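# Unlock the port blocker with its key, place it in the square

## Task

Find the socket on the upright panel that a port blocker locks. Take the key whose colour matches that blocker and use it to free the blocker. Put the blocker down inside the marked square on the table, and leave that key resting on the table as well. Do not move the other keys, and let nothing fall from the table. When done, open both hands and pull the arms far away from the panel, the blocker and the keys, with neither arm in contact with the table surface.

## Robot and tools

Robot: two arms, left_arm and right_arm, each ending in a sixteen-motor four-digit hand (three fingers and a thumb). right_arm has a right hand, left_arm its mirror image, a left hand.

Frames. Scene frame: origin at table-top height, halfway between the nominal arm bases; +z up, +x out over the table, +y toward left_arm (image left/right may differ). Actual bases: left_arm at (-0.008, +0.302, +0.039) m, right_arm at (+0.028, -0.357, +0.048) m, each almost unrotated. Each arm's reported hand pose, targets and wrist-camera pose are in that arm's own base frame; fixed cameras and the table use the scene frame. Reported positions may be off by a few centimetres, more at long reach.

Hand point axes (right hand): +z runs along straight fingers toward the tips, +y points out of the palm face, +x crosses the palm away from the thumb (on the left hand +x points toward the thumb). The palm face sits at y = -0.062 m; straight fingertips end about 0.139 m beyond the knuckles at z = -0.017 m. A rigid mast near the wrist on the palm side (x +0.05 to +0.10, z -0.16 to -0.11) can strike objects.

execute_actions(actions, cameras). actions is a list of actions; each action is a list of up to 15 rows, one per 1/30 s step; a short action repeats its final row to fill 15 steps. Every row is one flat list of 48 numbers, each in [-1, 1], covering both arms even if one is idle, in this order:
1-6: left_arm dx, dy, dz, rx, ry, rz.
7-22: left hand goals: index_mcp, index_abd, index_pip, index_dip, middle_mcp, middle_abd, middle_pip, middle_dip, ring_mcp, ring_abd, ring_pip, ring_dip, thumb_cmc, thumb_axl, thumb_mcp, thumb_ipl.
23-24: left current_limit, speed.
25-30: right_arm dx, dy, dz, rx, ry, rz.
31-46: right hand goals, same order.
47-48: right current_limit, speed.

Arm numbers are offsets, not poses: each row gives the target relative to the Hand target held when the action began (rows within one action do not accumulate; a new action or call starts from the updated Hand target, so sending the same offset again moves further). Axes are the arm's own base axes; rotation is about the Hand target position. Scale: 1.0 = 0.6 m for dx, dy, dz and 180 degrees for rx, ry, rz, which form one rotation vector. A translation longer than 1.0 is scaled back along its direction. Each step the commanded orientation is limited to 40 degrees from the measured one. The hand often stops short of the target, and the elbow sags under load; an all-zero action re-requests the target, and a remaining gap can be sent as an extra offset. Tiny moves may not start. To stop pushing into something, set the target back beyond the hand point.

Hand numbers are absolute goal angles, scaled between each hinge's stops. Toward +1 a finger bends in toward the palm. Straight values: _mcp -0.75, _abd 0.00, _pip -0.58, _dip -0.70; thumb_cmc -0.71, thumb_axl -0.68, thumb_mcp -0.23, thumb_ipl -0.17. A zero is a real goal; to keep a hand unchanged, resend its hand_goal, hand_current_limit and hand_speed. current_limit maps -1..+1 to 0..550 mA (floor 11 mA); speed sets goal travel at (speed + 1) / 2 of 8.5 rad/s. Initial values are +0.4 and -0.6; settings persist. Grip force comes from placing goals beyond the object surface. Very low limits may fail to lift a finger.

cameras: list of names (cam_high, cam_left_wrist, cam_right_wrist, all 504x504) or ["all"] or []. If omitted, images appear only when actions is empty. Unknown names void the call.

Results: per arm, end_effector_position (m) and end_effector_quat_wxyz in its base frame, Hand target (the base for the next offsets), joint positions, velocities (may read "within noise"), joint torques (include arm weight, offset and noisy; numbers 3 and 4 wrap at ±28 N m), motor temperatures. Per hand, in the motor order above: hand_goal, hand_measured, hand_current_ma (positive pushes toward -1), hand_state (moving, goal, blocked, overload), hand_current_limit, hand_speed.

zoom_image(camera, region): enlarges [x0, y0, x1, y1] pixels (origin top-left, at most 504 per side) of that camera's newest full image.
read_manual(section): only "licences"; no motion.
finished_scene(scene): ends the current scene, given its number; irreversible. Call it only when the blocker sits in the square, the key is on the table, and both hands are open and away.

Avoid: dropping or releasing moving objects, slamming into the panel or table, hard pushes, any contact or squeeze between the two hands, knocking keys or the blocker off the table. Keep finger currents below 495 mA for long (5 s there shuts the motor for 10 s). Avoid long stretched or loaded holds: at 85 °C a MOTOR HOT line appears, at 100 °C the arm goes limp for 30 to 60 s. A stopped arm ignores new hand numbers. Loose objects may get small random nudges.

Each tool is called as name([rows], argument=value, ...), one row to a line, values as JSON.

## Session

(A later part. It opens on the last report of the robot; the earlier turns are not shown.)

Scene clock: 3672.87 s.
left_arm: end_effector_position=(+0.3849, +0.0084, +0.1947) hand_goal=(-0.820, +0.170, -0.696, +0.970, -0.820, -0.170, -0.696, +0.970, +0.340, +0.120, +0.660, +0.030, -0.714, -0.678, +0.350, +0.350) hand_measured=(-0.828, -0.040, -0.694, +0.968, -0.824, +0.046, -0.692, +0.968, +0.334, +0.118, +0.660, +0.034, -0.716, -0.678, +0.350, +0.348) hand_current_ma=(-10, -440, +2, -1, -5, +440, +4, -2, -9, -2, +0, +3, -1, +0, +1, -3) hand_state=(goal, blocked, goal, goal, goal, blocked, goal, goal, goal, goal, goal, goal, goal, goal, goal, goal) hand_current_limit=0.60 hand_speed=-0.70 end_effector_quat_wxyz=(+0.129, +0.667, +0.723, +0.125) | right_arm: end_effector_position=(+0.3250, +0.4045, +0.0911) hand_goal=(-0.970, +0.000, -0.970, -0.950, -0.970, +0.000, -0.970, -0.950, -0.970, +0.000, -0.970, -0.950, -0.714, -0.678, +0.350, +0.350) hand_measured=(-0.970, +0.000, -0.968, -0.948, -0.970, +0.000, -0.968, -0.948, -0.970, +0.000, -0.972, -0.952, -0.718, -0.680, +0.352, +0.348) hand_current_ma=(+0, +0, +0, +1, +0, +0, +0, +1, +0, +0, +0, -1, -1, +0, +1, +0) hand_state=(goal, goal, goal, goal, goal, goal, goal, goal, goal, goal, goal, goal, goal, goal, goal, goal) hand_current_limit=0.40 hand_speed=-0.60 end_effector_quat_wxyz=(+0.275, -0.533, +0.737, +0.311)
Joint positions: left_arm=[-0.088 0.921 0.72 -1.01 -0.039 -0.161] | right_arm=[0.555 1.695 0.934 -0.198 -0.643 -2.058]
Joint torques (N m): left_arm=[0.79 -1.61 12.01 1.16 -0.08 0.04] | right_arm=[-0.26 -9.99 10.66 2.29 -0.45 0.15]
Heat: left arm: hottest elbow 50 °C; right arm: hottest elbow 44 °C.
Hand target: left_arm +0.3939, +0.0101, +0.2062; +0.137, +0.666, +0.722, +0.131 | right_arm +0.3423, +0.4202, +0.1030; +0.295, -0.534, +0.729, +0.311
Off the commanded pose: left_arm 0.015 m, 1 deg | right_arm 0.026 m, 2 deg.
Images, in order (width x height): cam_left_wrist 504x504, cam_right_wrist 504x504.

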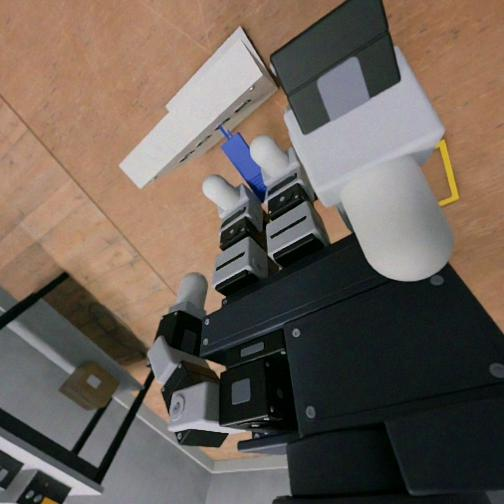

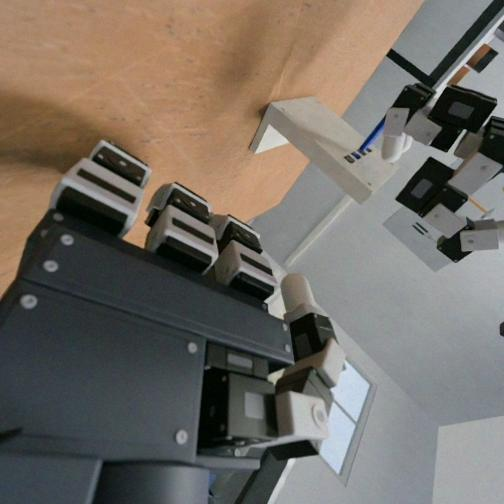

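execute_actions([
  [[0,0,0,0,0,0,-0.779,0.17,-0.739,0.97,-0.779,-0.17,-0.739,0.97,0.34,0.12,0.66,0.03,-0.714,-0.678,0.35,0.35,0.6,-0.85,0,0,0,0,0,0,-0.97,0,-0.97,-0.95,-0.97,0,-0.97,-0.95,-0.97,0,-0.97,-0.95,-0.714,-0.678,0.35,0.35,0.4,-0.6]],
], cameras=["cam_left_wrist","cam_right_wrist"])

zoom_image(camera="cam_left_wrist", region=[209, 117, 231, 139])

zoom_image(camera="cam_right_wrist", region=[345, 140, 370, 165])

Scene clock: 3690.63 s.
left_arm: end_effector_position=(+0.3850, +0.0083, +0.1947) hand_goal=(-0.780, +0.170, -0.740, +0.970, -0.780, -0.170, -0.740, +0.970, +0.340, +0.120, +0.660, +0.030, -0.714, -0.678, +0.350, +0.350) hand_measured=(-0.796, -0.040, -0.738, +0.968, -0.792, +0.046, -0.738, +0.968, +0.334, +0.118, +0.660, +0.034, -0.716, -0.678, +0.350, +0.348) hand_current_ma=(-27, -440, +1, -1, -20, +440, +2, -2, -9, -2, +0, +3, -1, +0, +1, -3) hand_state=(goal, blocked, goal, goal, goal, blocked, goal, goal, goal, goal, goal, goal, goal, goal, goal, goal) hand_current_limit=0.60 hand_speed=-0.85 end_effector_quat_wxyz=(+0.129, +0.667, +0.723, +0.125) | right_arm: end_effector_position=(+0.3250, +0.4045, +0.0911) hand_goal=(-0.970, +0.000, -0.970, -0.950, -0.970, +0.000, -0.970, -0.950, -0.970, +0.000, -0.970, -0.950, -0.714, -0.678, +0.350, +0.350) hand_measured=(-0.970, +0.000, -0.968, -0.948, -0.970, +0.000, -0.968, -0.948, -0.970, +0.000, -0.972, -0.952, -0.718, -0.680, +0.352, +0.348) hand_current_ma=(+0, +0, +0, +1, +0, +0, +0, +1, +0, +0, +0, -1, -1, +0, +1, +0) hand_state=(goal, goal, goal, goal, goal, goal, goal, goal, goal, goal, goal, goal, goal, goal, goal, goal) hand_current_limit=0.40 hand_speed=-0.60 end_effector_quat_wxyz=(+0.275, -0.533, +0.737, +0.311)
Joint positions: left_arm=[-0.088 0.921 0.72 -1.01 -0.039 -0.16] | right_arm=[0.555 1.695 0.934 -0.198 -0.643 -2.058]
Joint torques (N m): left_arm=[0.85 -1.55 12.01 1.16 -0.09 0.05] | right_arm=[-0.21 -9.99 10.63 2.33 -0.46 0.16]
Heat: left arm: hottest elbow 50 °C; right arm: hottest elbow 44 °C.
Hand target: left_arm +0.3939, +0.0101, +0.2062; +0.137, +0.666, +0.722, +0.131 | right_arm +0.3423, +0.4202, +0.1030; +0.295, -0.534, +0.729, +0.311
Off the commanded pose: left_arm 0.015 m, 1 deg | right_arm 0.026 m, 2 deg.
Images, in order (width x height): cam_left_wrist 504x504, cam_right_wrist 504x504.

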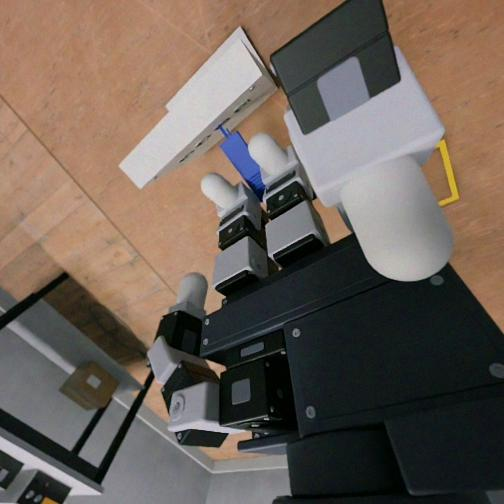

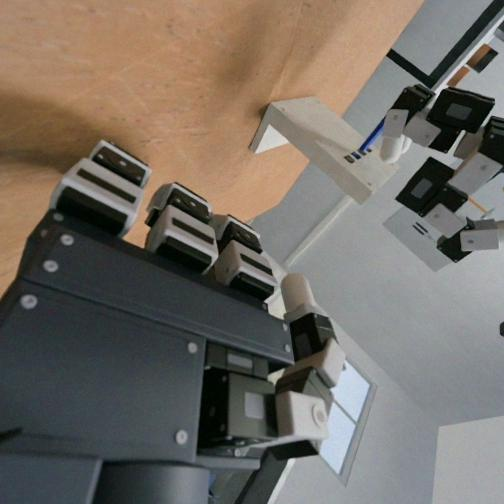

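Scaled by 22.909 from the camera's 504x504 image, which has a finer 720x720 frame.

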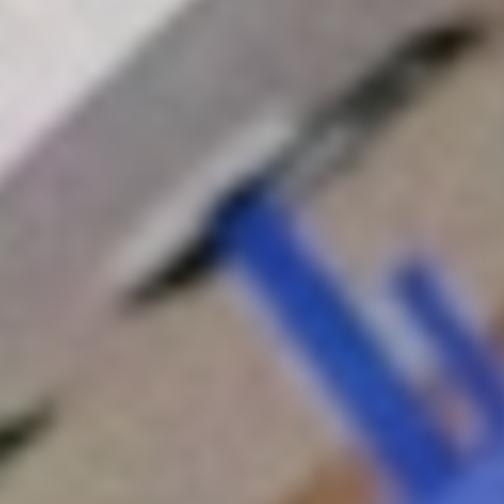

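Scaled by 20.160 from the camera's 504x504 image, which has a finer 720x720 frame.

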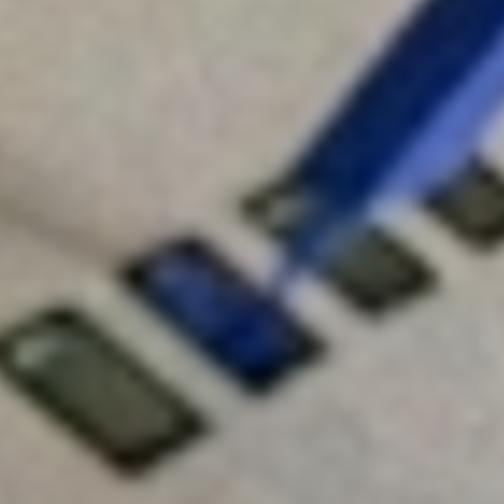

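execute_actions([
  [[0,0,0,0,0,0,-0.8366,0.17,-0.678,0.97,-0.8366,-0.17,-0.678,0.97,0.34,0.12,0.66,0.03,-0.714,-0.678,0.35,0.35,0.6,-0.7,0,0,0,0,0,0,-0.97,0,-0.97,-0.95,-0.97,0,-0.97,-0.95,-0.97,0,-0.97,-0.95,-0.714,-0.678,0.35,0.35,0.4,-0.6]],
  [[0,-0.0075,0,0,0,0,-0.8366,0.17,-0.678,0.97,-0.8366,-0.17,-0.678,0.97,0.34,0.12,0.66,0.03,-0.714,-0.678,0.35,0.35,0.6,-0.7,0,0,0,0,0,0,-0.97,0,-0.97,-0.95,-0.97,0,-0.97,-0.95,-0.97,0,-0.97,-0.95,-0.714,-0.678,0.35,0.35,0.4,-0.6]],
  [[0,0,0,0,0,0,-0.779,0.17,-0.739,0.97,-0.779,-0.17,-0.739,0.97,0.34,0.12,0.66,0.03,-0.714,-0.678,0.35,0.35,0.6,-0.85,0,0,0,0,0,0,-0.97,0,-0.97,-0.95,-0.97,0,-0.97,-0.95,-0.97,0,-0.97,-0.95,-0.714,-0.678,0.35,0.35,0.4,-0.6]],
], cameras=["cam_left_wrist","cam_right_wrist"])

zoom_image(camera="cam_left_wrist", region=[209, 117, 231, 139])

zoom_image(camera="cam_right_wrist", region=[345, 140, 370, 165])

Scene clock: 3706.47 s.
left_arm: end_effector_position=(+0.3849, +0.0086, +0.1947) hand_goal=(-0.780, +0.170, -0.740, +0.970, -0.780, -0.170, -0.740, +0.970, +0.340, +0.120, +0.660, +0.030, -0.714, -0.678, +0.350, +0.350) hand_measured=(-0.796, -0.040, -0.738, +0.968, -0.792, +0.046, -0.738, +0.968, +0.334, +0.118, +0.660, +0.034, -0.716, -0.678, +0.350, +0.348) hand_current_ma=(-27, -440, +1, -1, -21, +440, +2, -2, -9, -2, +0, +3, -1, +0, +1, -3) hand_state=(goal, blocked, goal, goal, goal, blocked, goal, goal, goal, goal, goal, goal, goal, goal, goal, goal) hand_current_limit=0.60 hand_speed=-0.85 end_effector_quat_wxyz=(+0.129, +0.667, +0.723, +0.125) | right_arm: end_effector_position=(+0.3250, +0.4045, +0.0911) hand_goal=(-0.970, +0.000, -0.970, -0.950, -0.970, +0.000, -0.970, -0.950, -0.970, +0.000, -0.970, -0.950, -0.714, -0.678, +0.350, +0.350) hand_measured=(-0.970, +0.000, -0.968, -0.948, -0.970, +0.000, -0.968, -0.948, -0.970, +0.000, -0.972, -0.952, -0.718, -0.680, +0.352, +0.348) hand_current_ma=(+0, +0, +0, +1, +0, +0, +0, +1, +0, +0, +0, -1, -1, +0, +1, +0) hand_state=(goal, goal, goal, goal, goal, goal, goal, goal, goal, goal, goal, goal, goal, goal, goal, goal) hand_current_limit=0.40 hand_speed=-0.60 end_effector_quat_wxyz=(+0.275, -0.533, +0.737, +0.311)
Joint positions: left_arm=[-0.088 0.921 0.72 -1.01 -0.04 -0.162] | right_arm=[0.555 1.695 0.934 -0.198 -0.643 -2.058]
Joint torques (N m): left_arm=[-0.73 -1.44 12.1 1.16 -0.3 -0.1] | right_arm=[-0.21 -10.05 10.65 2.3 -0.46 0.14]
Heat: left arm: hottest elbow 50 °C; right arm: hottest elbow 44 °C.
Hand target: left_arm +0.3939, +0.0056, +0.2062; +0.137, +0.666, +0.722, +0.131 | right_arm +0.3423, +0.4202, +0.1030; +0.295, -0.534, +0.729, +0.311
Off the commanded pose: left_arm 0.015 m, 1 deg | right_arm 0.026 m, 2 deg.
Images, in order (width x height): cam_left_wrist 504x504, cam_right_wrist 504x504.

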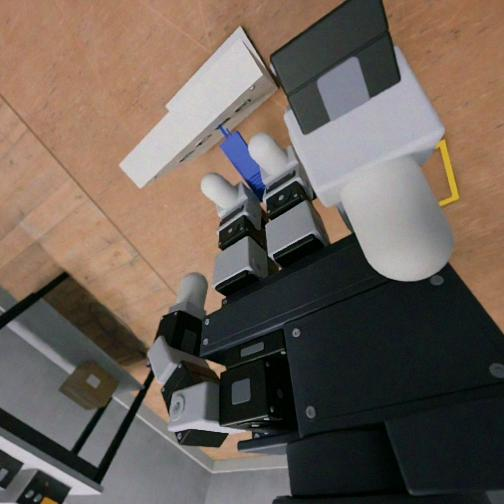

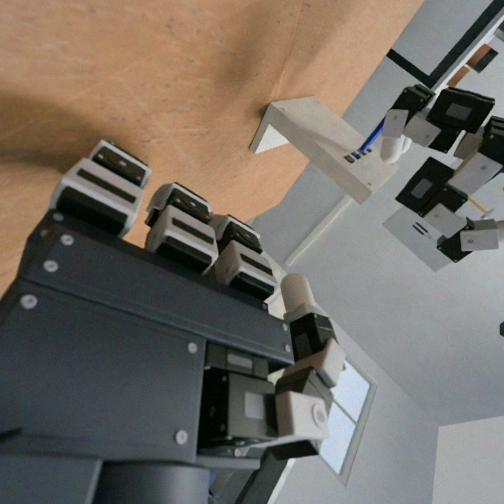

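Scaled by 22.909 from the camera's 504x504 image, which has a finer 720x720 frame.

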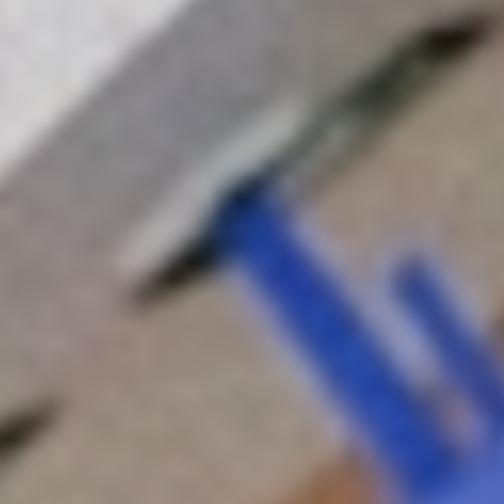

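Scaled by 20.160 from the camera's 504x504 image, which has a finer 720x720 frame.

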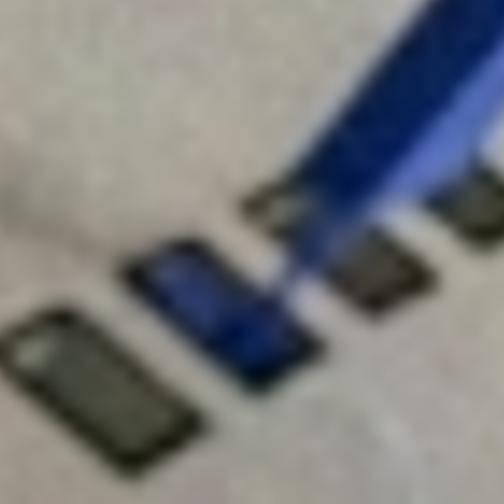

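execute_actions([
  [[0,0,0,0,0,0,-0.82,0.17,-0.695,0.97,-0.82,-0.17,-0.695,0.97,0.34,0.12,0.66,0.03,-0.714,-0.678,0.35,0.35,0.6,-0.7,0,0,0,0,0,0,-0.97,0,-0.97,-0.95,-0.97,0,-0.97,-0.95,-0.97,0,-0.97,-0.95,-0.714,-0.678,0.35,0.35,0.4,-0.6]],
  [[0,-0.0015,0,0,0,0,-0.82,0.17,-0.695,0.97,-0.82,-0.17,-0.695,0.97,0.34,0.12,0.66,0.03,-0.714,-0.678,0.35,0.35,0.6,-0.7,0,0,0,0,0,0,-0.97,0,-0.97,-0.95,-0.97,0,-0.97,-0.95,-0.97,0,-0.97,-0.95,-0.714,-0.678,0.35,0.35,0.4,-0.6]],
  [[0,0,0,0,0,0,-0.779,0.17,-0.739,0.97,-0.779,-0.17,-0.739,0.97,0.34,0.12,0.66,0.03,-0.714,-0.678,0.35,0.35,0.6,-0.85,0,0,0,0,0,0,-0.97,0,-0.97,-0.95,-0.97,0,-0.97,-0.95,-0.97,0,-0.97,-0.95,-0.714,-0.678,0.35,0.35,0.4,-0.6]],
], cameras=["cam_left_wrist","cam_right_wrist"])

zoom_image(camera="cam_left_wrist", region=[209, 117, 231, 139])

zoom_image(camera="cam_right_wrist", region=[345, 140, 370, 165])

Scene clock: 3718.60 s.
left_arm: end_effector_position=(+0.3849, +0.0081, +0.1948) hand_goal=(-0.780, +0.170, -0.740, +0.970, -0.780, -0.170, -0.740, +0.970, +0.340, +0.120, +0.660, +0.030, -0.714, -0.678, +0.350, +0.350) hand_measured=(-0.794, -0.040, -0.738, +0.968, -0.792, +0.046, -0.738, +0.968, +0.334, +0.118, +0.660, +0.034, -0.716, -0.678, +0.350, +0.348) hand_current_ma=(-26, -440, +1, -1, -20, +440, +3, -2, -9, -2, +0, +3, -1, +0, +1, -3) hand_state=(goal, blocked, goal, goal, goal, blocked, goal, goal, goal, goal, goal, goal, goal, goal, goal, goal) hand_current_limit=0.60 hand_speed=-0.85 end_effector_quat_wxyz=(+0.129, +0.667, +0.723, +0.125) | right_arm: end_effector_position=(+0.3250, +0.4045, +0.0911) hand_goal=(-0.970, +0.000, -0.970, -0.950, -0.970, +0.000, -0.970, -0.950, -0.970, +0.000, -0.970, -0.950, -0.714, -0.678, +0.350, +0.350) hand_measured=(-0.970, +0.000, -0.968, -0.948, -0.970, +0.000, -0.968, -0.948, -0.970, +0.000, -0.972, -0.952, -0.718, -0.680, +0.352, +0.348) hand_current_ma=(+0, +0, +0, +1, +0, +0, +0, +1, +0, +0, +0, -1, -1, +0, +1, +0) hand_state=(goal, goal, goal, goal, goal, goal, goal, goal, goal, goal, goal, goal, goal, goal, goal, goal) hand_current_limit=0.40 hand_speed=-0.60 end_effector_quat_wxyz=(+0.275, -0.533, +0.737, +0.311)
Joint positions: left_arm=[-0.091 0.921 0.72 -1.01 -0.041 -0.165] | right_arm=[0.555 1.695 0.934 -0.198 -0.643 -2.058]
Joint torques (N m): left_arm=[-0.79 -1.49 12.1 1.16 -0.3 -0.1] | right_arm=[-0.26 -10.05 10.66 2.3 -0.45 0.15]
Heat: left arm: hottest elbow 50 °C; right arm: hottest elbow 44 °C.
Hand target: left_arm +0.3939, +0.0048, +0.2062; +0.137, +0.666, +0.722, +0.131 | right_arm +0.3423, +0.4202, +0.1030; +0.295, -0.534, +0.729, +0.311
Off the commanded pose: left_arm 0.015 m, 1 deg | right_arm 0.026 m, 2 deg.
Images, in order (width x height): cam_left_wrist 504x504, cam_right_wrist 504x504.

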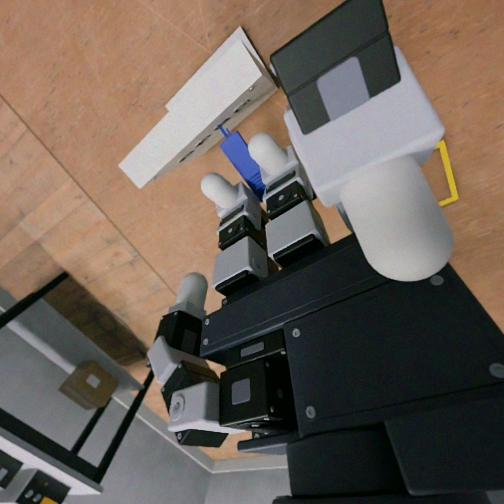

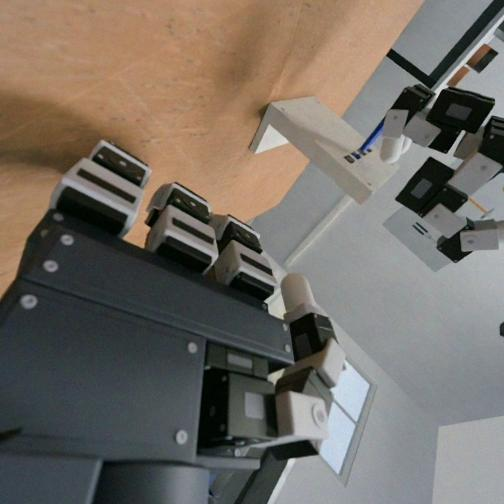

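Scaled by 22.909 from the camera's 504x504 image, which has a finer 720x720 frame.

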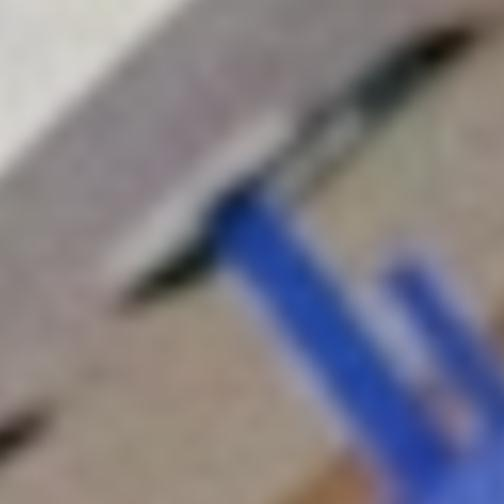

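Scaled by 20.160 from the camera's 504x504 image, which has a finer 720x720 frame.

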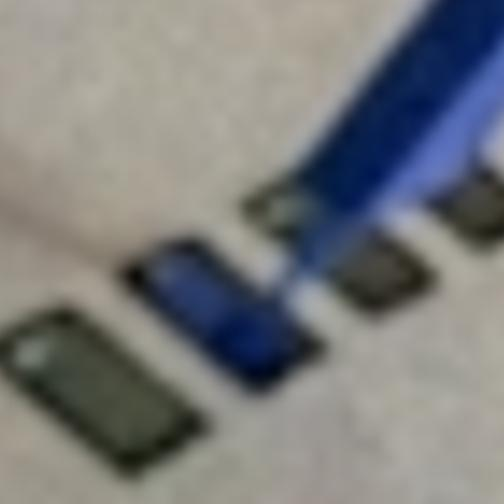

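execute_actions([
  [[0,0,0,0,0,0,-0.82,0.17,-0.695,0.97,-0.82,-0.17,-0.695,0.97,0.34,0.12,0.66,0.03,-0.714,-0.678,0.35,0.35,0.6,-0.7,0,0,0,0,0,0,-0.97,0,-0.97,-0.95,-0.97,0,-0.97,-0.95,-0.97,0,-0.97,-0.95,-0.714,-0.678,0.35,0.35,0.4,-0.6]],
  [[0,-0.001,0,0,0,0,-0.82,0.17,-0.695,0.97,-0.82,-0.17,-0.695,0.97,0.34,0.12,0.66,0.03,-0.714,-0.678,0.35,0.35,0.6,-0.7,0,0,0,0,0,0,-0.97,0,-0.97,-0.95,-0.97,0,-0.97,-0.95,-0.97,0,-0.97,-0.95,-0.714,-0.678,0.35,0.35,0.4,-0.6]],
  [[0,0,0,0,0,0,-0.779,0.17,-0.739,0.97,-0.779,-0.17,-0.739,0.97,0.34,0.12,0.66,0.03,-0.714,-0.678,0.35,0.35,0.6,-0.85,0,0,0,0,0,0,-0.97,0,-0.97,-0.95,-0.97,0,-0.97,-0.95,-0.97,0,-0.97,-0.95,-0.714,-0.678,0.35,0.35,0.4,-0.6]],
])

execute_actions([
  [[0,0,0,0,0,0,-0.82,0.17,-0.695,0.97,-0.82,-0.17,-0.695,0.97,0.34,0.12,0.66,0.03,-0.714,-0.678,0.35,0.35,0.6,-0.7,0,0,0,0,0,0,-0.97,0,-0.97,-0.95,-0.97,0,-0.97,-0.95,-0.97,0,-0.97,-0.95,-0.714,-0.678,0.35,0.35,0.4,-0.6]],
  [[0,-0.001,0,0,0,0,-0.82,0.17,-0.695,0.97,-0.82,-0.17,-0.695,0.97,0.34,0.12,0.66,0.03,-0.714,-0.678,0.35,0.35,0.6,-0.7,0,0,0,0,0,0,-0.97,0,-0.97,-0.95,-0.97,0,-0.97,-0.95,-0.97,0,-0.97,-0.95,-0.714,-0.678,0.35,0.35,0.4,-0.6]],
  [[0,0,0,0,0,0,-0.779,0.17,-0.739,0.97,-0.779,-0.17,-0.739,0.97,0.34,0.12,0.66,0.03,-0.714,-0.678,0.35,0.35,0.6,-0.85,0,0,0,0,0,0,-0.97,0,-0.97,-0.95,-0.97,0,-0.97,-0.95,-0.97,0,-0.97,-0.95,-0.714,-0.678,0.35,0.35,0.4,-0.6]],
], cameras=["cam_left_wrist","cam_right_wrist"])

zoom_image(camera="cam_left_wrist", region=[209, 117, 231, 139])

Scene clock: 3740.77 s.
left_arm: end_effector_position=(+0.3848, +0.0076, +0.1948) hand_goal=(-0.780, +0.170, -0.740, +0.970, -0.780, -0.170, -0.740, +0.970, +0.340, +0.120, +0.660, +0.030, -0.714, -0.678, +0.350, +0.350) hand_measured=(-0.794, -0.040, -0.738, +0.968, -0.792, +0.046, -0.738, +0.968, +0.334, +0.118, +0.660, +0.034, -0.716, -0.678, +0.350, +0.348) hand_current_ma=(-25, -440, +1, -1, -19, +440, +3, -2, -9, -2, +0, +3, -1, +0, +1, -3) hand_state=(goal, blocked, goal, goal, goal, blocked, goal, goal, goal, goal, goal, goal, goal, goal, goal, goal) hand_current_limit=0.60 hand_speed=-0.85 end_effector_quat_wxyz=(+0.129, +0.667, +0.723, +0.125) | right_arm: end_effector_position=(+0.3250, +0.4045, +0.0911) hand_goal=(-0.970, +0.000, -0.970, -0.950, -0.970, +0.000, -0.970, -0.950, -0.970, +0.000, -0.970, -0.950, -0.714, -0.678, +0.350, +0.350) hand_measured=(-0.970, +0.000, -0.968, -0.948, -0.970, +0.000, -0.968, -0.948, -0.970, +0.000, -0.972, -0.952, -0.718, -0.680, +0.352, +0.348) hand_current_ma=(+0, +0, +0, +1, +0, +0, +0, +1, +0, +0, +0, -1, -1, +0, +1, +0) hand_state=(goal, goal, goal, goal, goal, goal, goal, goal, goal, goal, goal, goal, goal, goal, goal, goal) hand_current_limit=0.40 hand_speed=-0.60 end_effector_quat_wxyz=(+0.275, -0.533, +0.737, +0.311)
Joint positions: left_arm=[-0.093 0.921 0.72 -1.01 -0.042 -0.167] | right_arm=[0.555 1.695 0.934 -0.198 -0.643 -2.058]
Joint torques (N m): left_arm=[-0.73 -1.49 12.11 1.17 -0.3 -0.1] | right_arm=[-0.26 -9.99 10.65 2.3 -0.45 0.15]
Heat: left arm: hottest elbow 50 °C; right arm: hottest elbow 44 °C.
Hand target: left_arm +0.3939, +0.0042, +0.2062; +0.137, +0.666, +0.722, +0.131 | right_arm +0.3423, +0.4202, +0.1030; +0.295, -0.534, +0.729, +0.311
Off the commanded pose: left_arm 0.015 m, 1 deg | right_arm 0.026 m, 2 deg.

Scene clock: 3742.47 s.
left_arm: end_effector_position=(+0.3848, +0.0070, +0.1948) hand_goal=(-0.780, +0.170, -0.740, +0.970, -0.780, -0.170, -0.740, +0.970, +0.340, +0.120, +0.660, +0.030, -0.714, -0.678, +0.350, +0.350) hand_measured=(-0.794, -0.040, -0.738, +0.968, -0.792, +0.046, -0.738, +0.968, +0.334, +0.118, +0.660, +0.034, -0.716, -0.678, +0.350, +0.348) hand_current_ma=(-24, -440, +1, -1, -18, +440, +3, -2, -9, -2, +0, +3, -1, +0, +1, -3) hand_state=(goal, blocked, goal, goal, goal, blocked, goal, goal, goal, goal, goal, goal, goal, goal, goal, goal) hand_current_limit=0.60 hand_speed=-0.85 end_effector_quat_wxyz=(+0.129, +0.666, +0.723, +0.125) | right_arm: end_effector_position=(+0.3250, +0.4045, +0.0911) hand_goal=(-0.970, +0.000, -0.970, -0.950, -0.970, +0.000, -0.970, -0.950, -0.970, +0.000, -0.970, -0.950, -0.714, -0.678, +0.350, +0.350) hand_measured=(-0.970, +0.000, -0.968, -0.948, -0.970, +0.000, -0.968, -0.948, -0.970, +0.000, -0.972, -0.952, -0.718, -0.680, +0.352, +0.348) hand_current_ma=(+0, +0, +0, +1, +0, +0, +0, +1, +0, +0, +0, -1, -1, +0, +1, +0) hand_state=(goal, goal, goal, goal, goal, goal, goal, goal, goal, goal, goal, goal, goal, goal, goal, goal) hand_current_limit=0.40 hand_speed=-0.60 end_effector_quat_wxyz=(+0.275, -0.533, +0.737, +0.311)
Joint positions: left_arm=[-0.095 0.921 0.72 -1.01 -0.043 -0.17] | right_arm=[0.555 1.695 0.934 -0.198 -0.643 -2.058]
Joint torques (N m): left_arm=[-0.73 -1.44 12.11 1.14 -0.3 -0.1] | right_arm=[-0.15 -10.05 10.65 2.33 -0.46 0.15]
Heat: left arm: hottest elbow 50 °C; right arm: hottest elbow 44 °C.
Hand target: left_arm +0.3939, +0.0036, +0.2062; +0.137, +0.666, +0.722, +0.131 | right_arm +0.3423, +0.4202, +0.1030; +0.295, -0.534, +0.729, +0.311
Off the commanded pose: left_arm 0.015 m, 1 deg | right_arm 0.026 m, 2 deg.
Images, in order (width x height): cam_left_wrist 504x504, cam_right_wrist 504x504.

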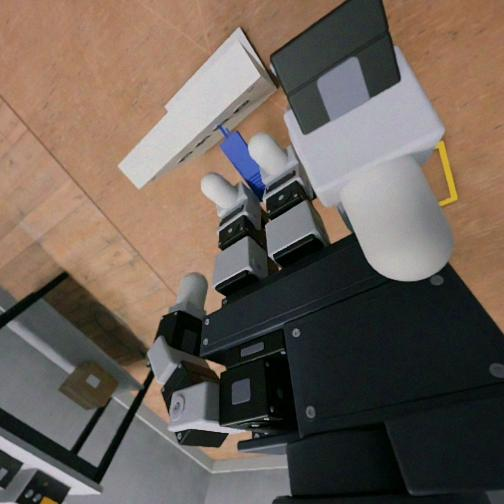

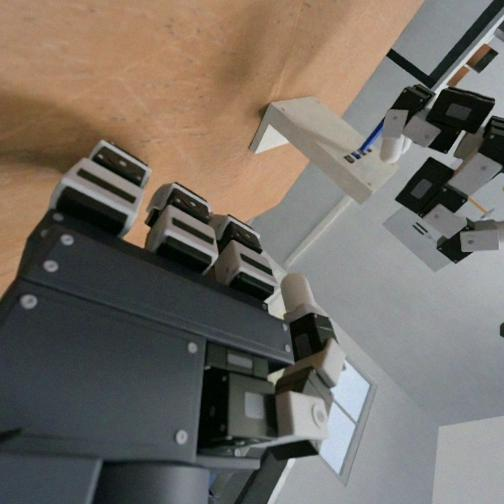

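Scaled by 22.909 from the camera's 504x504 image, which has a finer 720x720 frame.

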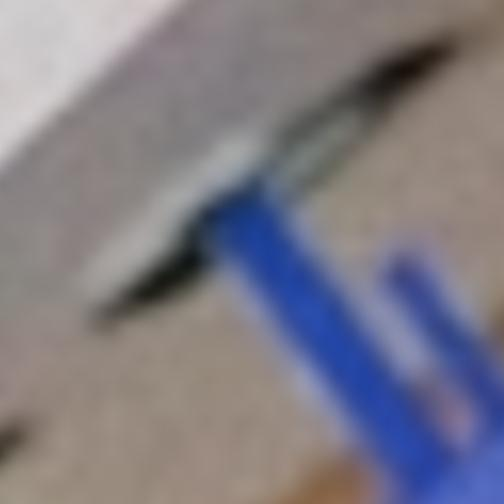

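zoom_image(camera="cam_right_wrist", region=[347, 144, 367, 164])

zoom_image(camera="cam_right_wrist", region=[350, 130, 400, 180])

Scaled by 25.200 from the camera's 504x504 image, which has a finer 720x720 frame.

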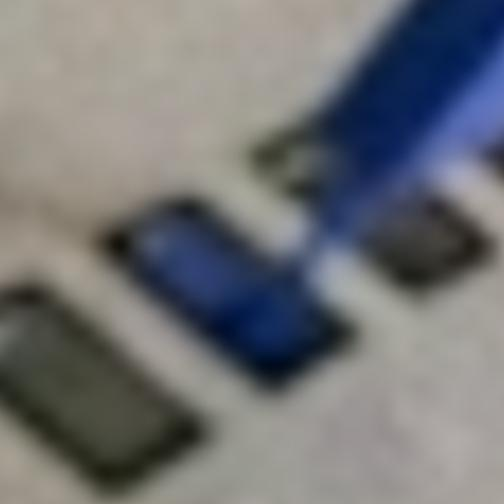

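Scaled by 10.080 from the camera's 504x504 image, which has a finer 720x720 frame.

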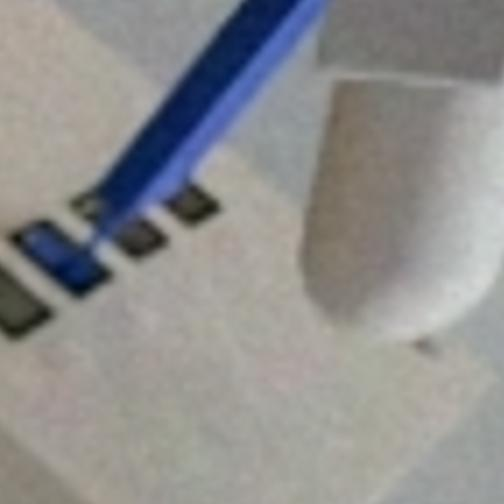

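execute_actions([
  [[0,0,0,0,0,0,-0.8165,0.17,-0.7071,0.97,-0.8165,-0.17,-0.7071,0.97,0.34,0.12,0.66,0.03,-0.714,-0.678,0.35,0.35,0.6,-0.7,0,0,0,0,0,0,-0.97,0,-0.97,-0.95,-0.97,0,-0.97,-0.95,-0.97,0,-0.97,-0.95,-0.714,-0.678,0.35,0.35,0.4,-0.6]],
  [[0,0,0,0,0,0,-0.770,0.17,-0.7567,0.97,-0.770,-0.17,-0.7567,0.97,0.34,0.12,0.66,0.03,-0.714,-0.678,0.35,0.35,0.6,-0.85,0,0,0,0,0,0,-0.97,0,-0.97,-0.95,-0.97,0,-0.97,-0.95,-0.97,0,-0.97,-0.95,-0.714,-0.678,0.35,0.35,0.4,-0.6]],
])

execute_actions([
  [[0,0,0,0,0,0,-0.809,0.17,-0.7217,0.97,-0.809,-0.17,-0.7217,0.97,0.34,0.12,0.66,0.03,-0.714,-0.678,0.35,0.35,0.6,-0.7,0,0,0,0,0,0,-0.97,0,-0.97,-0.95,-0.97,0,-0.97,-0.95,-0.97,0,-0.97,-0.95,-0.714,-0.678,0.35,0.35,0.4,-0.6]],
  [[0,0,0,0,0,0,-0.7625,0.17,-0.7713,0.97,-0.7625,-0.17,-0.7713,0.97,0.34,0.12,0.66,0.03,-0.714,-0.678,0.35,0.35,0.6,-0.85,0,0,0,0,0,0,-0.97,0,-0.97,-0.95,-0.97,0,-0.97,-0.95,-0.97,0,-0.97,-0.95,-0.714,-0.678,0.35,0.35,0.4,-0.6]],
])

execute_actions([
  [[0,0,0,0,0,0,-0.8015,0.17,-0.7363,0.97,-0.8015,-0.17,-0.7363,0.97,0.34,0.12,0.66,0.03,-0.714,-0.678,0.35,0.35,0.6,-0.7,0,0,0,0,0,0,-0.97,0,-0.97,-0.95,-0.97,0,-0.97,-0.95,-0.97,0,-0.97,-0.95,-0.714,-0.678,0.35,0.35,0.4,-0.6]],
  [[0,0,0,0,0,0,-0.755,0.17,-0.7859,0.97,-0.755,-0.17,-0.7859,0.97,0.34,0.12,0.66,0.03,-0.714,-0.678,0.35,0.35,0.6,-0.85,0,0,0,0,0,0,-0.97,0,-0.97,-0.95,-0.97,0,-0.97,-0.95,-0.97,0,-0.97,-0.95,-0.714,-0.678,0.35,0.35,0.4,-0.6]],
], cameras=["cam_left_wrist","cam_right_wrist"])

zoom_image(camera="cam_left_wrist", region=[209, 117, 231, 139])

zoom_image(camera="cam_right_wrist", region=[347, 144, 367, 164])

Scene clock: 3790.57 s.
left_arm: end_effector_position=(+0.3848, +0.0070, +0.1948) hand_goal=(-0.770, +0.170, -0.756, +0.970, -0.770, -0.170, -0.756, +0.970, +0.340, +0.120, +0.660, +0.030, -0.714, -0.678, +0.350, +0.350) hand_measured=(-0.786, -0.040, -0.754, +0.968, -0.784, +0.046, -0.754, +0.968, +0.334, +0.118, +0.660, +0.034, -0.716, -0.678, +0.350, +0.348) hand_current_ma=(-29, -440, +1, -1, -22, +440, +2, -2, -9, -2, +0, +3, -1, +0, +1, -3) hand_state=(goal, blocked, goal, goal, goal, blocked, goal, goal, goal, goal, goal, goal, goal, goal, goal, goal) hand_current_limit=0.60 hand_speed=-0.85 end_effector_quat_wxyz=(+0.129, +0.666, +0.724, +0.125) | right_arm: end_effector_position=(+0.3250, +0.4045, +0.0911) hand_goal=(-0.970, +0.000, -0.970, -0.950, -0.970, +0.000, -0.970, -0.950, -0.970, +0.000, -0.970, -0.950, -0.714, -0.678, +0.350, +0.350) hand_measured=(-0.970, +0.000, -0.968, -0.948, -0.970, +0.000, -0.968, -0.948, -0.970, +0.000, -0.972, -0.952, -0.718, -0.680, +0.352, +0.348) hand_current_ma=(+0, +0, +0, +1, +0, +0, +0, +1, +0, +0, +0, -1, -1, +0, +1, +0) hand_state=(goal, goal, goal, goal, goal, goal, goal, goal, goal, goal, goal, goal, goal, goal, goal, goal) hand_current_limit=0.40 hand_speed=-0.60 end_effector_quat_wxyz=(+0.275, -0.533, +0.737, +0.311)
Joint positions: left_arm=[-0.095 0.921 0.72 -1.01 -0.043 -0.17] | right_arm=[0.555 1.695 0.934 -0.198 -0.643 -2.058]
Joint torques (N m): left_arm=[-0.73 -1.44 12.12 1.16 -0.3 -0.1] | right_arm=[-0.26 -9.93 10.65 2.33 -0.45 0.15]
Heat: left arm: hottest elbow 50 °C; right arm: hottest elbow 44 °C.
Hand target: left_arm +0.3939, +0.0036, +0.2062; +0.137, +0.666, +0.722, +0.131 | right_arm +0.3423, +0.4202, +0.1030; +0.295, -0.534, +0.729, +0.311
Off the commanded pose: left_arm 0.015 m, 1 deg | right_arm 0.026 m, 2 deg.

Scene clock: 3791.77 s.
left_arm: end_effector_position=(+0.3848, +0.0070, +0.1948) hand_goal=(-0.762, +0.170, -0.772, +0.970, -0.762, -0.170, -0.772, +0.970, +0.340, +0.120, +0.660, +0.030, -0.714, -0.678, +0.350, +0.350) hand_measured=(-0.778, -0.040, -0.770, +0.968, -0.776, +0.046, -0.770, +0.968, +0.334, +0.118, +0.660, +0.034, -0.716, -0.678, +0.350, +0.348) hand_current_ma=(-31, -440, +1, -1, -24, +440, +2, -2, -9, -2, +0, +3, -1, +0, +1, -3) hand_state=(goal, blocked, goal, goal, goal, blocked, goal, goal, goal, goal, goal, goal, goal, goal, goal, goal) hand_current_limit=0.60 hand_speed=-0.85 end_effector_quat_wxyz=(+0.129, +0.666, +0.724, +0.125) | right_arm: end_effector_position=(+0.3250, +0.4045, +0.0911) hand_goal=(-0.970, +0.000, -0.970, -0.950, -0.970, +0.000, -0.970, -0.950, -0.970, +0.000, -0.970, -0.950, -0.714, -0.678, +0.350, +0.350) hand_measured=(-0.970, +0.000, -0.968, -0.948, -0.970, +0.000, -0.968, -0.948, -0.970, +0.000, -0.972, -0.952, -0.718, -0.680, +0.352, +0.348) hand_current_ma=(+0, +0, +0, +1, +0, +0, +0, +1, +0, +0, +0, -1, -1, +0, +1, +0) hand_state=(goal, goal, goal, goal, goal, goal, goal, goal, goal, goal, goal, goal, goal, goal, goal, goal) hand_current_limit=0.40 hand_speed=-0.60 end_effector_quat_wxyz=(+0.275, -0.533, +0.737, +0.311)
Joint positions: left_arm=[-0.095 0.921 0.72 -1.01 -0.043 -0.17] | right_arm=[0.555 1.695 0.934 -0.198 -0.643 -2.058]
Joint torques (N m): left_arm=[-0.73 -1.44 12.11 1.17 -0.3 -0.1] | right_arm=[-0.15 -9.99 10.67 2.32 -0.45 0.16]
Heat: left arm: hottest elbow 50 °C; right arm: hottest elbow 44 °C.
Hand target: left_arm +0.3939, +0.0036, +0.2062; +0.137, +0.666, +0.722, +0.131 | right_arm +0.3423, +0.4202, +0.1030; +0.295, -0.534, +0.729, +0.311
Off the commanded pose: left_arm 0.015 m, 1 deg | right_arm 0.026 m, 2 deg.

Scene clock: 3792.97 s.
left_arm: end_effector_position=(+0.3848, +0.0071, +0.1948) hand_goal=(-0.756, +0.170, -0.786, +0.970, -0.756, -0.170, -0.786, +0.970, +0.340, +0.120, +0.660, +0.030, -0.714, -0.678, +0.350, +0.350) hand_measured=(-0.772, -0.040, -0.784, +0.968, -0.770, +0.046, -0.784, +0.968, +0.334, +0.118, +0.660, +0.034, -0.716, -0.678, +0.350, +0.348) hand_current_ma=(-31, -440, +1, -1, -24, +440, +2, -2, -9, -2, +0, +3, -1, +0, +1, -3) hand_state=(goal, blocked, goal, goal, goal, blocked, goal, goal, goal, goal, goal, goal, goal, goal, goal, goal) hand_current_limit=0.60 hand_speed=-0.85 end_effector_quat_wxyz=(+0.129, +0.666, +0.724, +0.125) | right_arm: end_effector_position=(+0.3250, +0.4045, +0.0911) hand_goal=(-0.970, +0.000, -0.970, -0.950, -0.970, +0.000, -0.970, -0.950, -0.970, +0.000, -0.970, -0.950, -0.714, -0.678, +0.350, +0.350) hand_measured=(-0.970, +0.000, -0.968, -0.948, -0.970, +0.000, -0.968, -0.948, -0.970, +0.000, -0.972, -0.952, -0.718, -0.680, +0.352, +0.348) hand_current_ma=(+0, +0, +0, +1, +0, +0, +0, +1, +0, +0, +0, -1, -1, +0, +1, +0) hand_state=(goal, goal, goal, goal, goal, goal, goal, goal, goal, goal, goal, goal, goal, goal, goal, goal) hand_current_limit=0.40 hand_speed=-0.60 end_effector_quat_wxyz=(+0.275, -0.533, +0.737, +0.311)
Joint positions: left_arm=[-0.095 0.921 0.72 -1.01 -0.043 -0.17] | right_arm=[0.555 1.695 0.934 -0.198 -0.643 -2.058]
Joint torques (N m): left_arm=[-0.73 -1.44 12.12 1.16 -0.3 -0.09] | right_arm=[-0.21 -9.99 10.62 2.3 -0.45 0.14]
Heat: left arm: hottest elbow 50 °C; right arm: hottest elbow 44 °C.
Hand target: left_arm +0.3939, +0.0036, +0.2062; +0.137, +0.666, +0.722, +0.131 | right_arm +0.3423, +0.4202, +0.1030; +0.295, -0.534, +0.729, +0.311
Off the commanded pose: left_arm 0.015 m, 1 deg | right_arm 0.026 m, 2 deg.
Images, in order (width x height): cam_left_wrist 504x504, cam_right_wrist 504x504.

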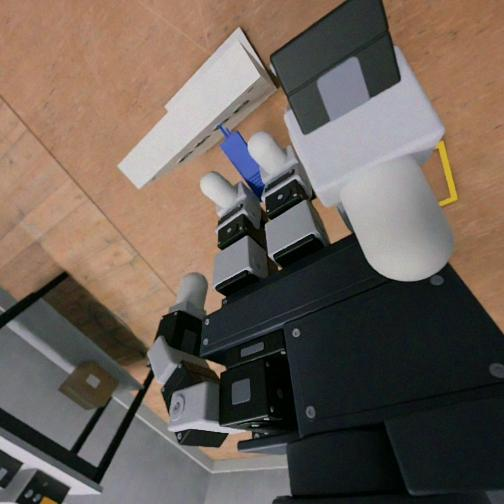

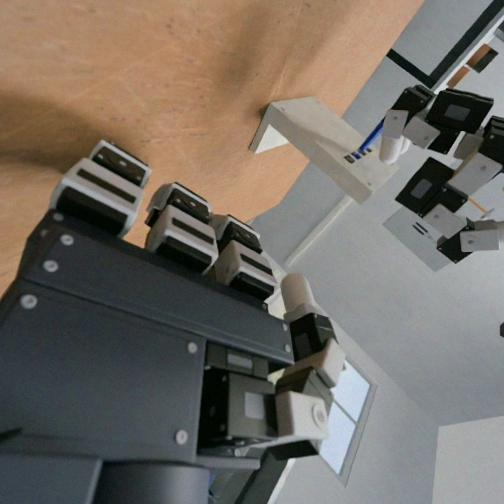

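Scaled by 22.909 from the camera's 504x504 image, which has a finer 720x720 frame.

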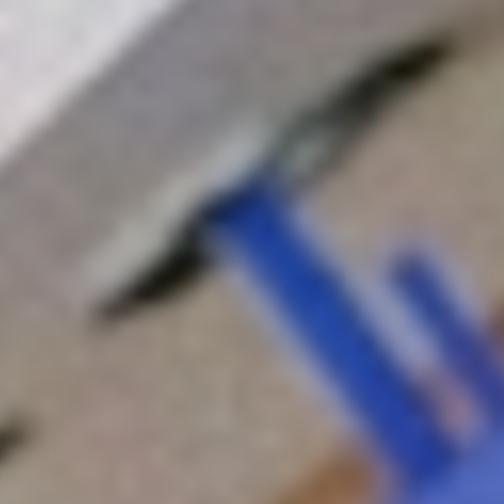

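Scaled by 25.200 from the camera's 504x504 image, which has a finer 720x720 frame.

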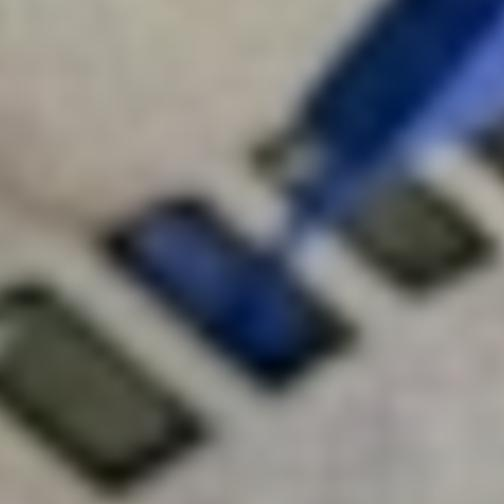

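execute_actions([
  [[0,0,0,0,0,0,-0.8165,0.17,-0.7071,0.97,-0.8165,-0.17,-0.7071,0.97,0.34,0.12,0.66,0.03,-0.714,-0.678,0.35,0.35,0.6,-0.7,0,0,0,0,0,0,-0.97,0,-0.97,-0.95,-0.97,0,-0.97,-0.95,-0.97,0,-0.97,-0.95,-0.714,-0.678,0.35,0.35,0.4,-0.6]],
  [[0,0,0,0,0,0,-0.730,0.17,-0.800,0.97,-0.730,-0.17,-0.800,0.97,0.34,0.12,0.66,0.03,-0.714,-0.678,0.35,0.35,0.6,-0.9,0,0,0,0,0,0,-0.97,0,-0.97,-0.95,-0.97,0,-0.97,-0.95,-0.97,0,-0.97,-0.95,-0.714,-0.678,0.35,0.35,0.4,-0.6]],
], cameras=["cam_left_wrist","cam_right_wrist"])

zoom_image(camera="cam_left_wrist", region=[209, 117, 231, 139])

zoom_image(camera="cam_right_wrist", region=[347, 144, 367, 164])

Scene clock: 3939.77 s.
left_arm: end_effector_position=(+0.3847, +0.0073, +0.1948) hand_goal=(-0.730, +0.170, -0.800, +0.970, -0.730, -0.170, -0.800, +0.970, +0.340, +0.120, +0.660, +0.030, -0.714, -0.678, +0.350, +0.350) hand_measured=(-0.762, -0.040, -0.802, +0.968, -0.758, +0.046, -0.800, +0.968, +0.334, +0.118, +0.660, +0.034, -0.716, -0.678, +0.350, +0.348) hand_current_ma=(-76, -440, -1, -1, -65, +440, -1, -2, -9, -2, +0, +3, -1, +0, +1, -3) hand_state=(blocked, blocked, goal, goal, blocked, blocked, goal, goal, goal, goal, goal, goal, goal, goal, goal, goal) hand_current_limit=0.60 hand_speed=-0.90 end_effector_quat_wxyz=(+0.129, +0.666, +0.724, +0.125) | right_arm: end_effector_position=(+0.3250, +0.4045, +0.0911) hand_goal=(-0.970, +0.000, -0.970, -0.950, -0.970, +0.000, -0.970, -0.950, -0.970, +0.000, -0.970, -0.950, -0.714, -0.678, +0.350, +0.350) hand_measured=(-0.970, +0.000, -0.968, -0.948, -0.970, +0.000, -0.968, -0.948, -0.970, +0.000, -0.972, -0.952, -0.718, -0.680, +0.352, +0.348) hand_current_ma=(+0, +0, +0, +1, +0, +0, +0, +1, +0, +0, +0, -1, -1, +0, +1, +0) hand_state=(goal, goal, goal, goal, goal, goal, goal, goal, goal, goal, goal, goal, goal, goal, goal, goal) hand_current_limit=0.40 hand_speed=-0.60 end_effector_quat_wxyz=(+0.275, -0.533, +0.737, +0.311)
Joint positions: left_arm=[-0.095 0.921 0.72 -1.01 -0.043 -0.172] | right_arm=[0.555 1.695 0.934 -0.198 -0.643 -2.058]
Joint torques (N m): left_arm=[-0.85 -1.44 12.12 1.17 -0.3 -0.08] | right_arm=[-0.15 -9.99 10.65 2.32 -0.45 0.14]
Heat: left arm: hottest elbow 50 °C; right arm: hottest elbow 44 °C.
Hand target: left_arm +0.3939, +0.0036, +0.2062; +0.137, +0.666, +0.722, +0.131 | right_arm +0.3423, +0.4202, +0.1030; +0.295, -0.534, +0.729, +0.311
Off the commanded pose: left_arm 0.015 m, 1 deg | right_arm 0.026 m, 2 deg.
Images, in order (width x height): cam_left_wrist 504x504, cam_right_wrist 504x504.

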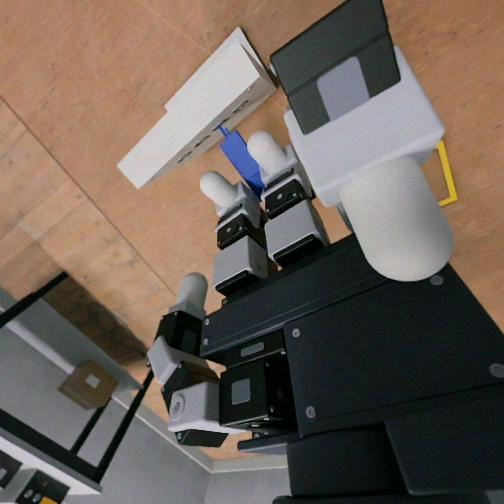

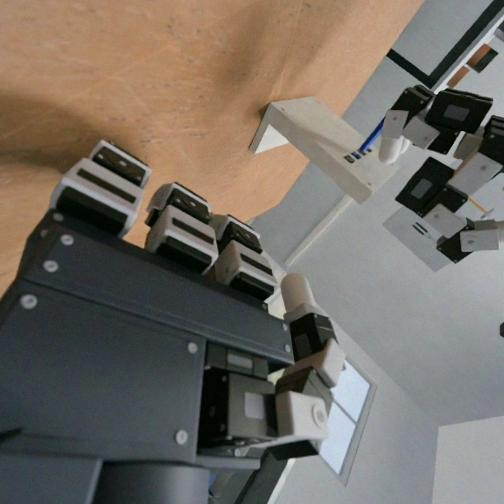

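Scaled by 22.909 from the camera's 504x504 image, which has a finer 720x720 frame.

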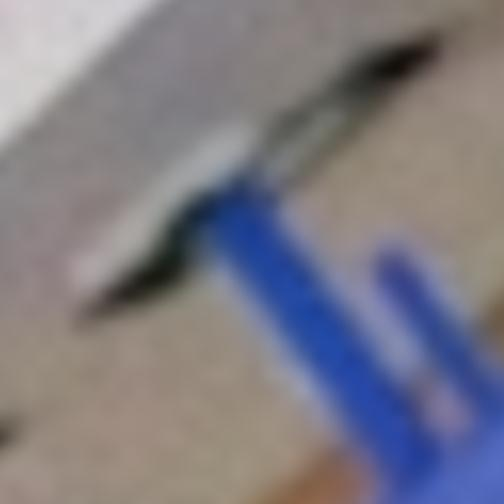

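Scaled by 25.200 from the camera's 504x504 image, which has a finer 720x720 frame.

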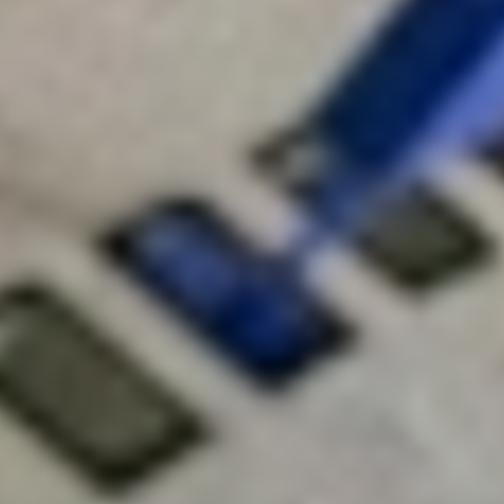

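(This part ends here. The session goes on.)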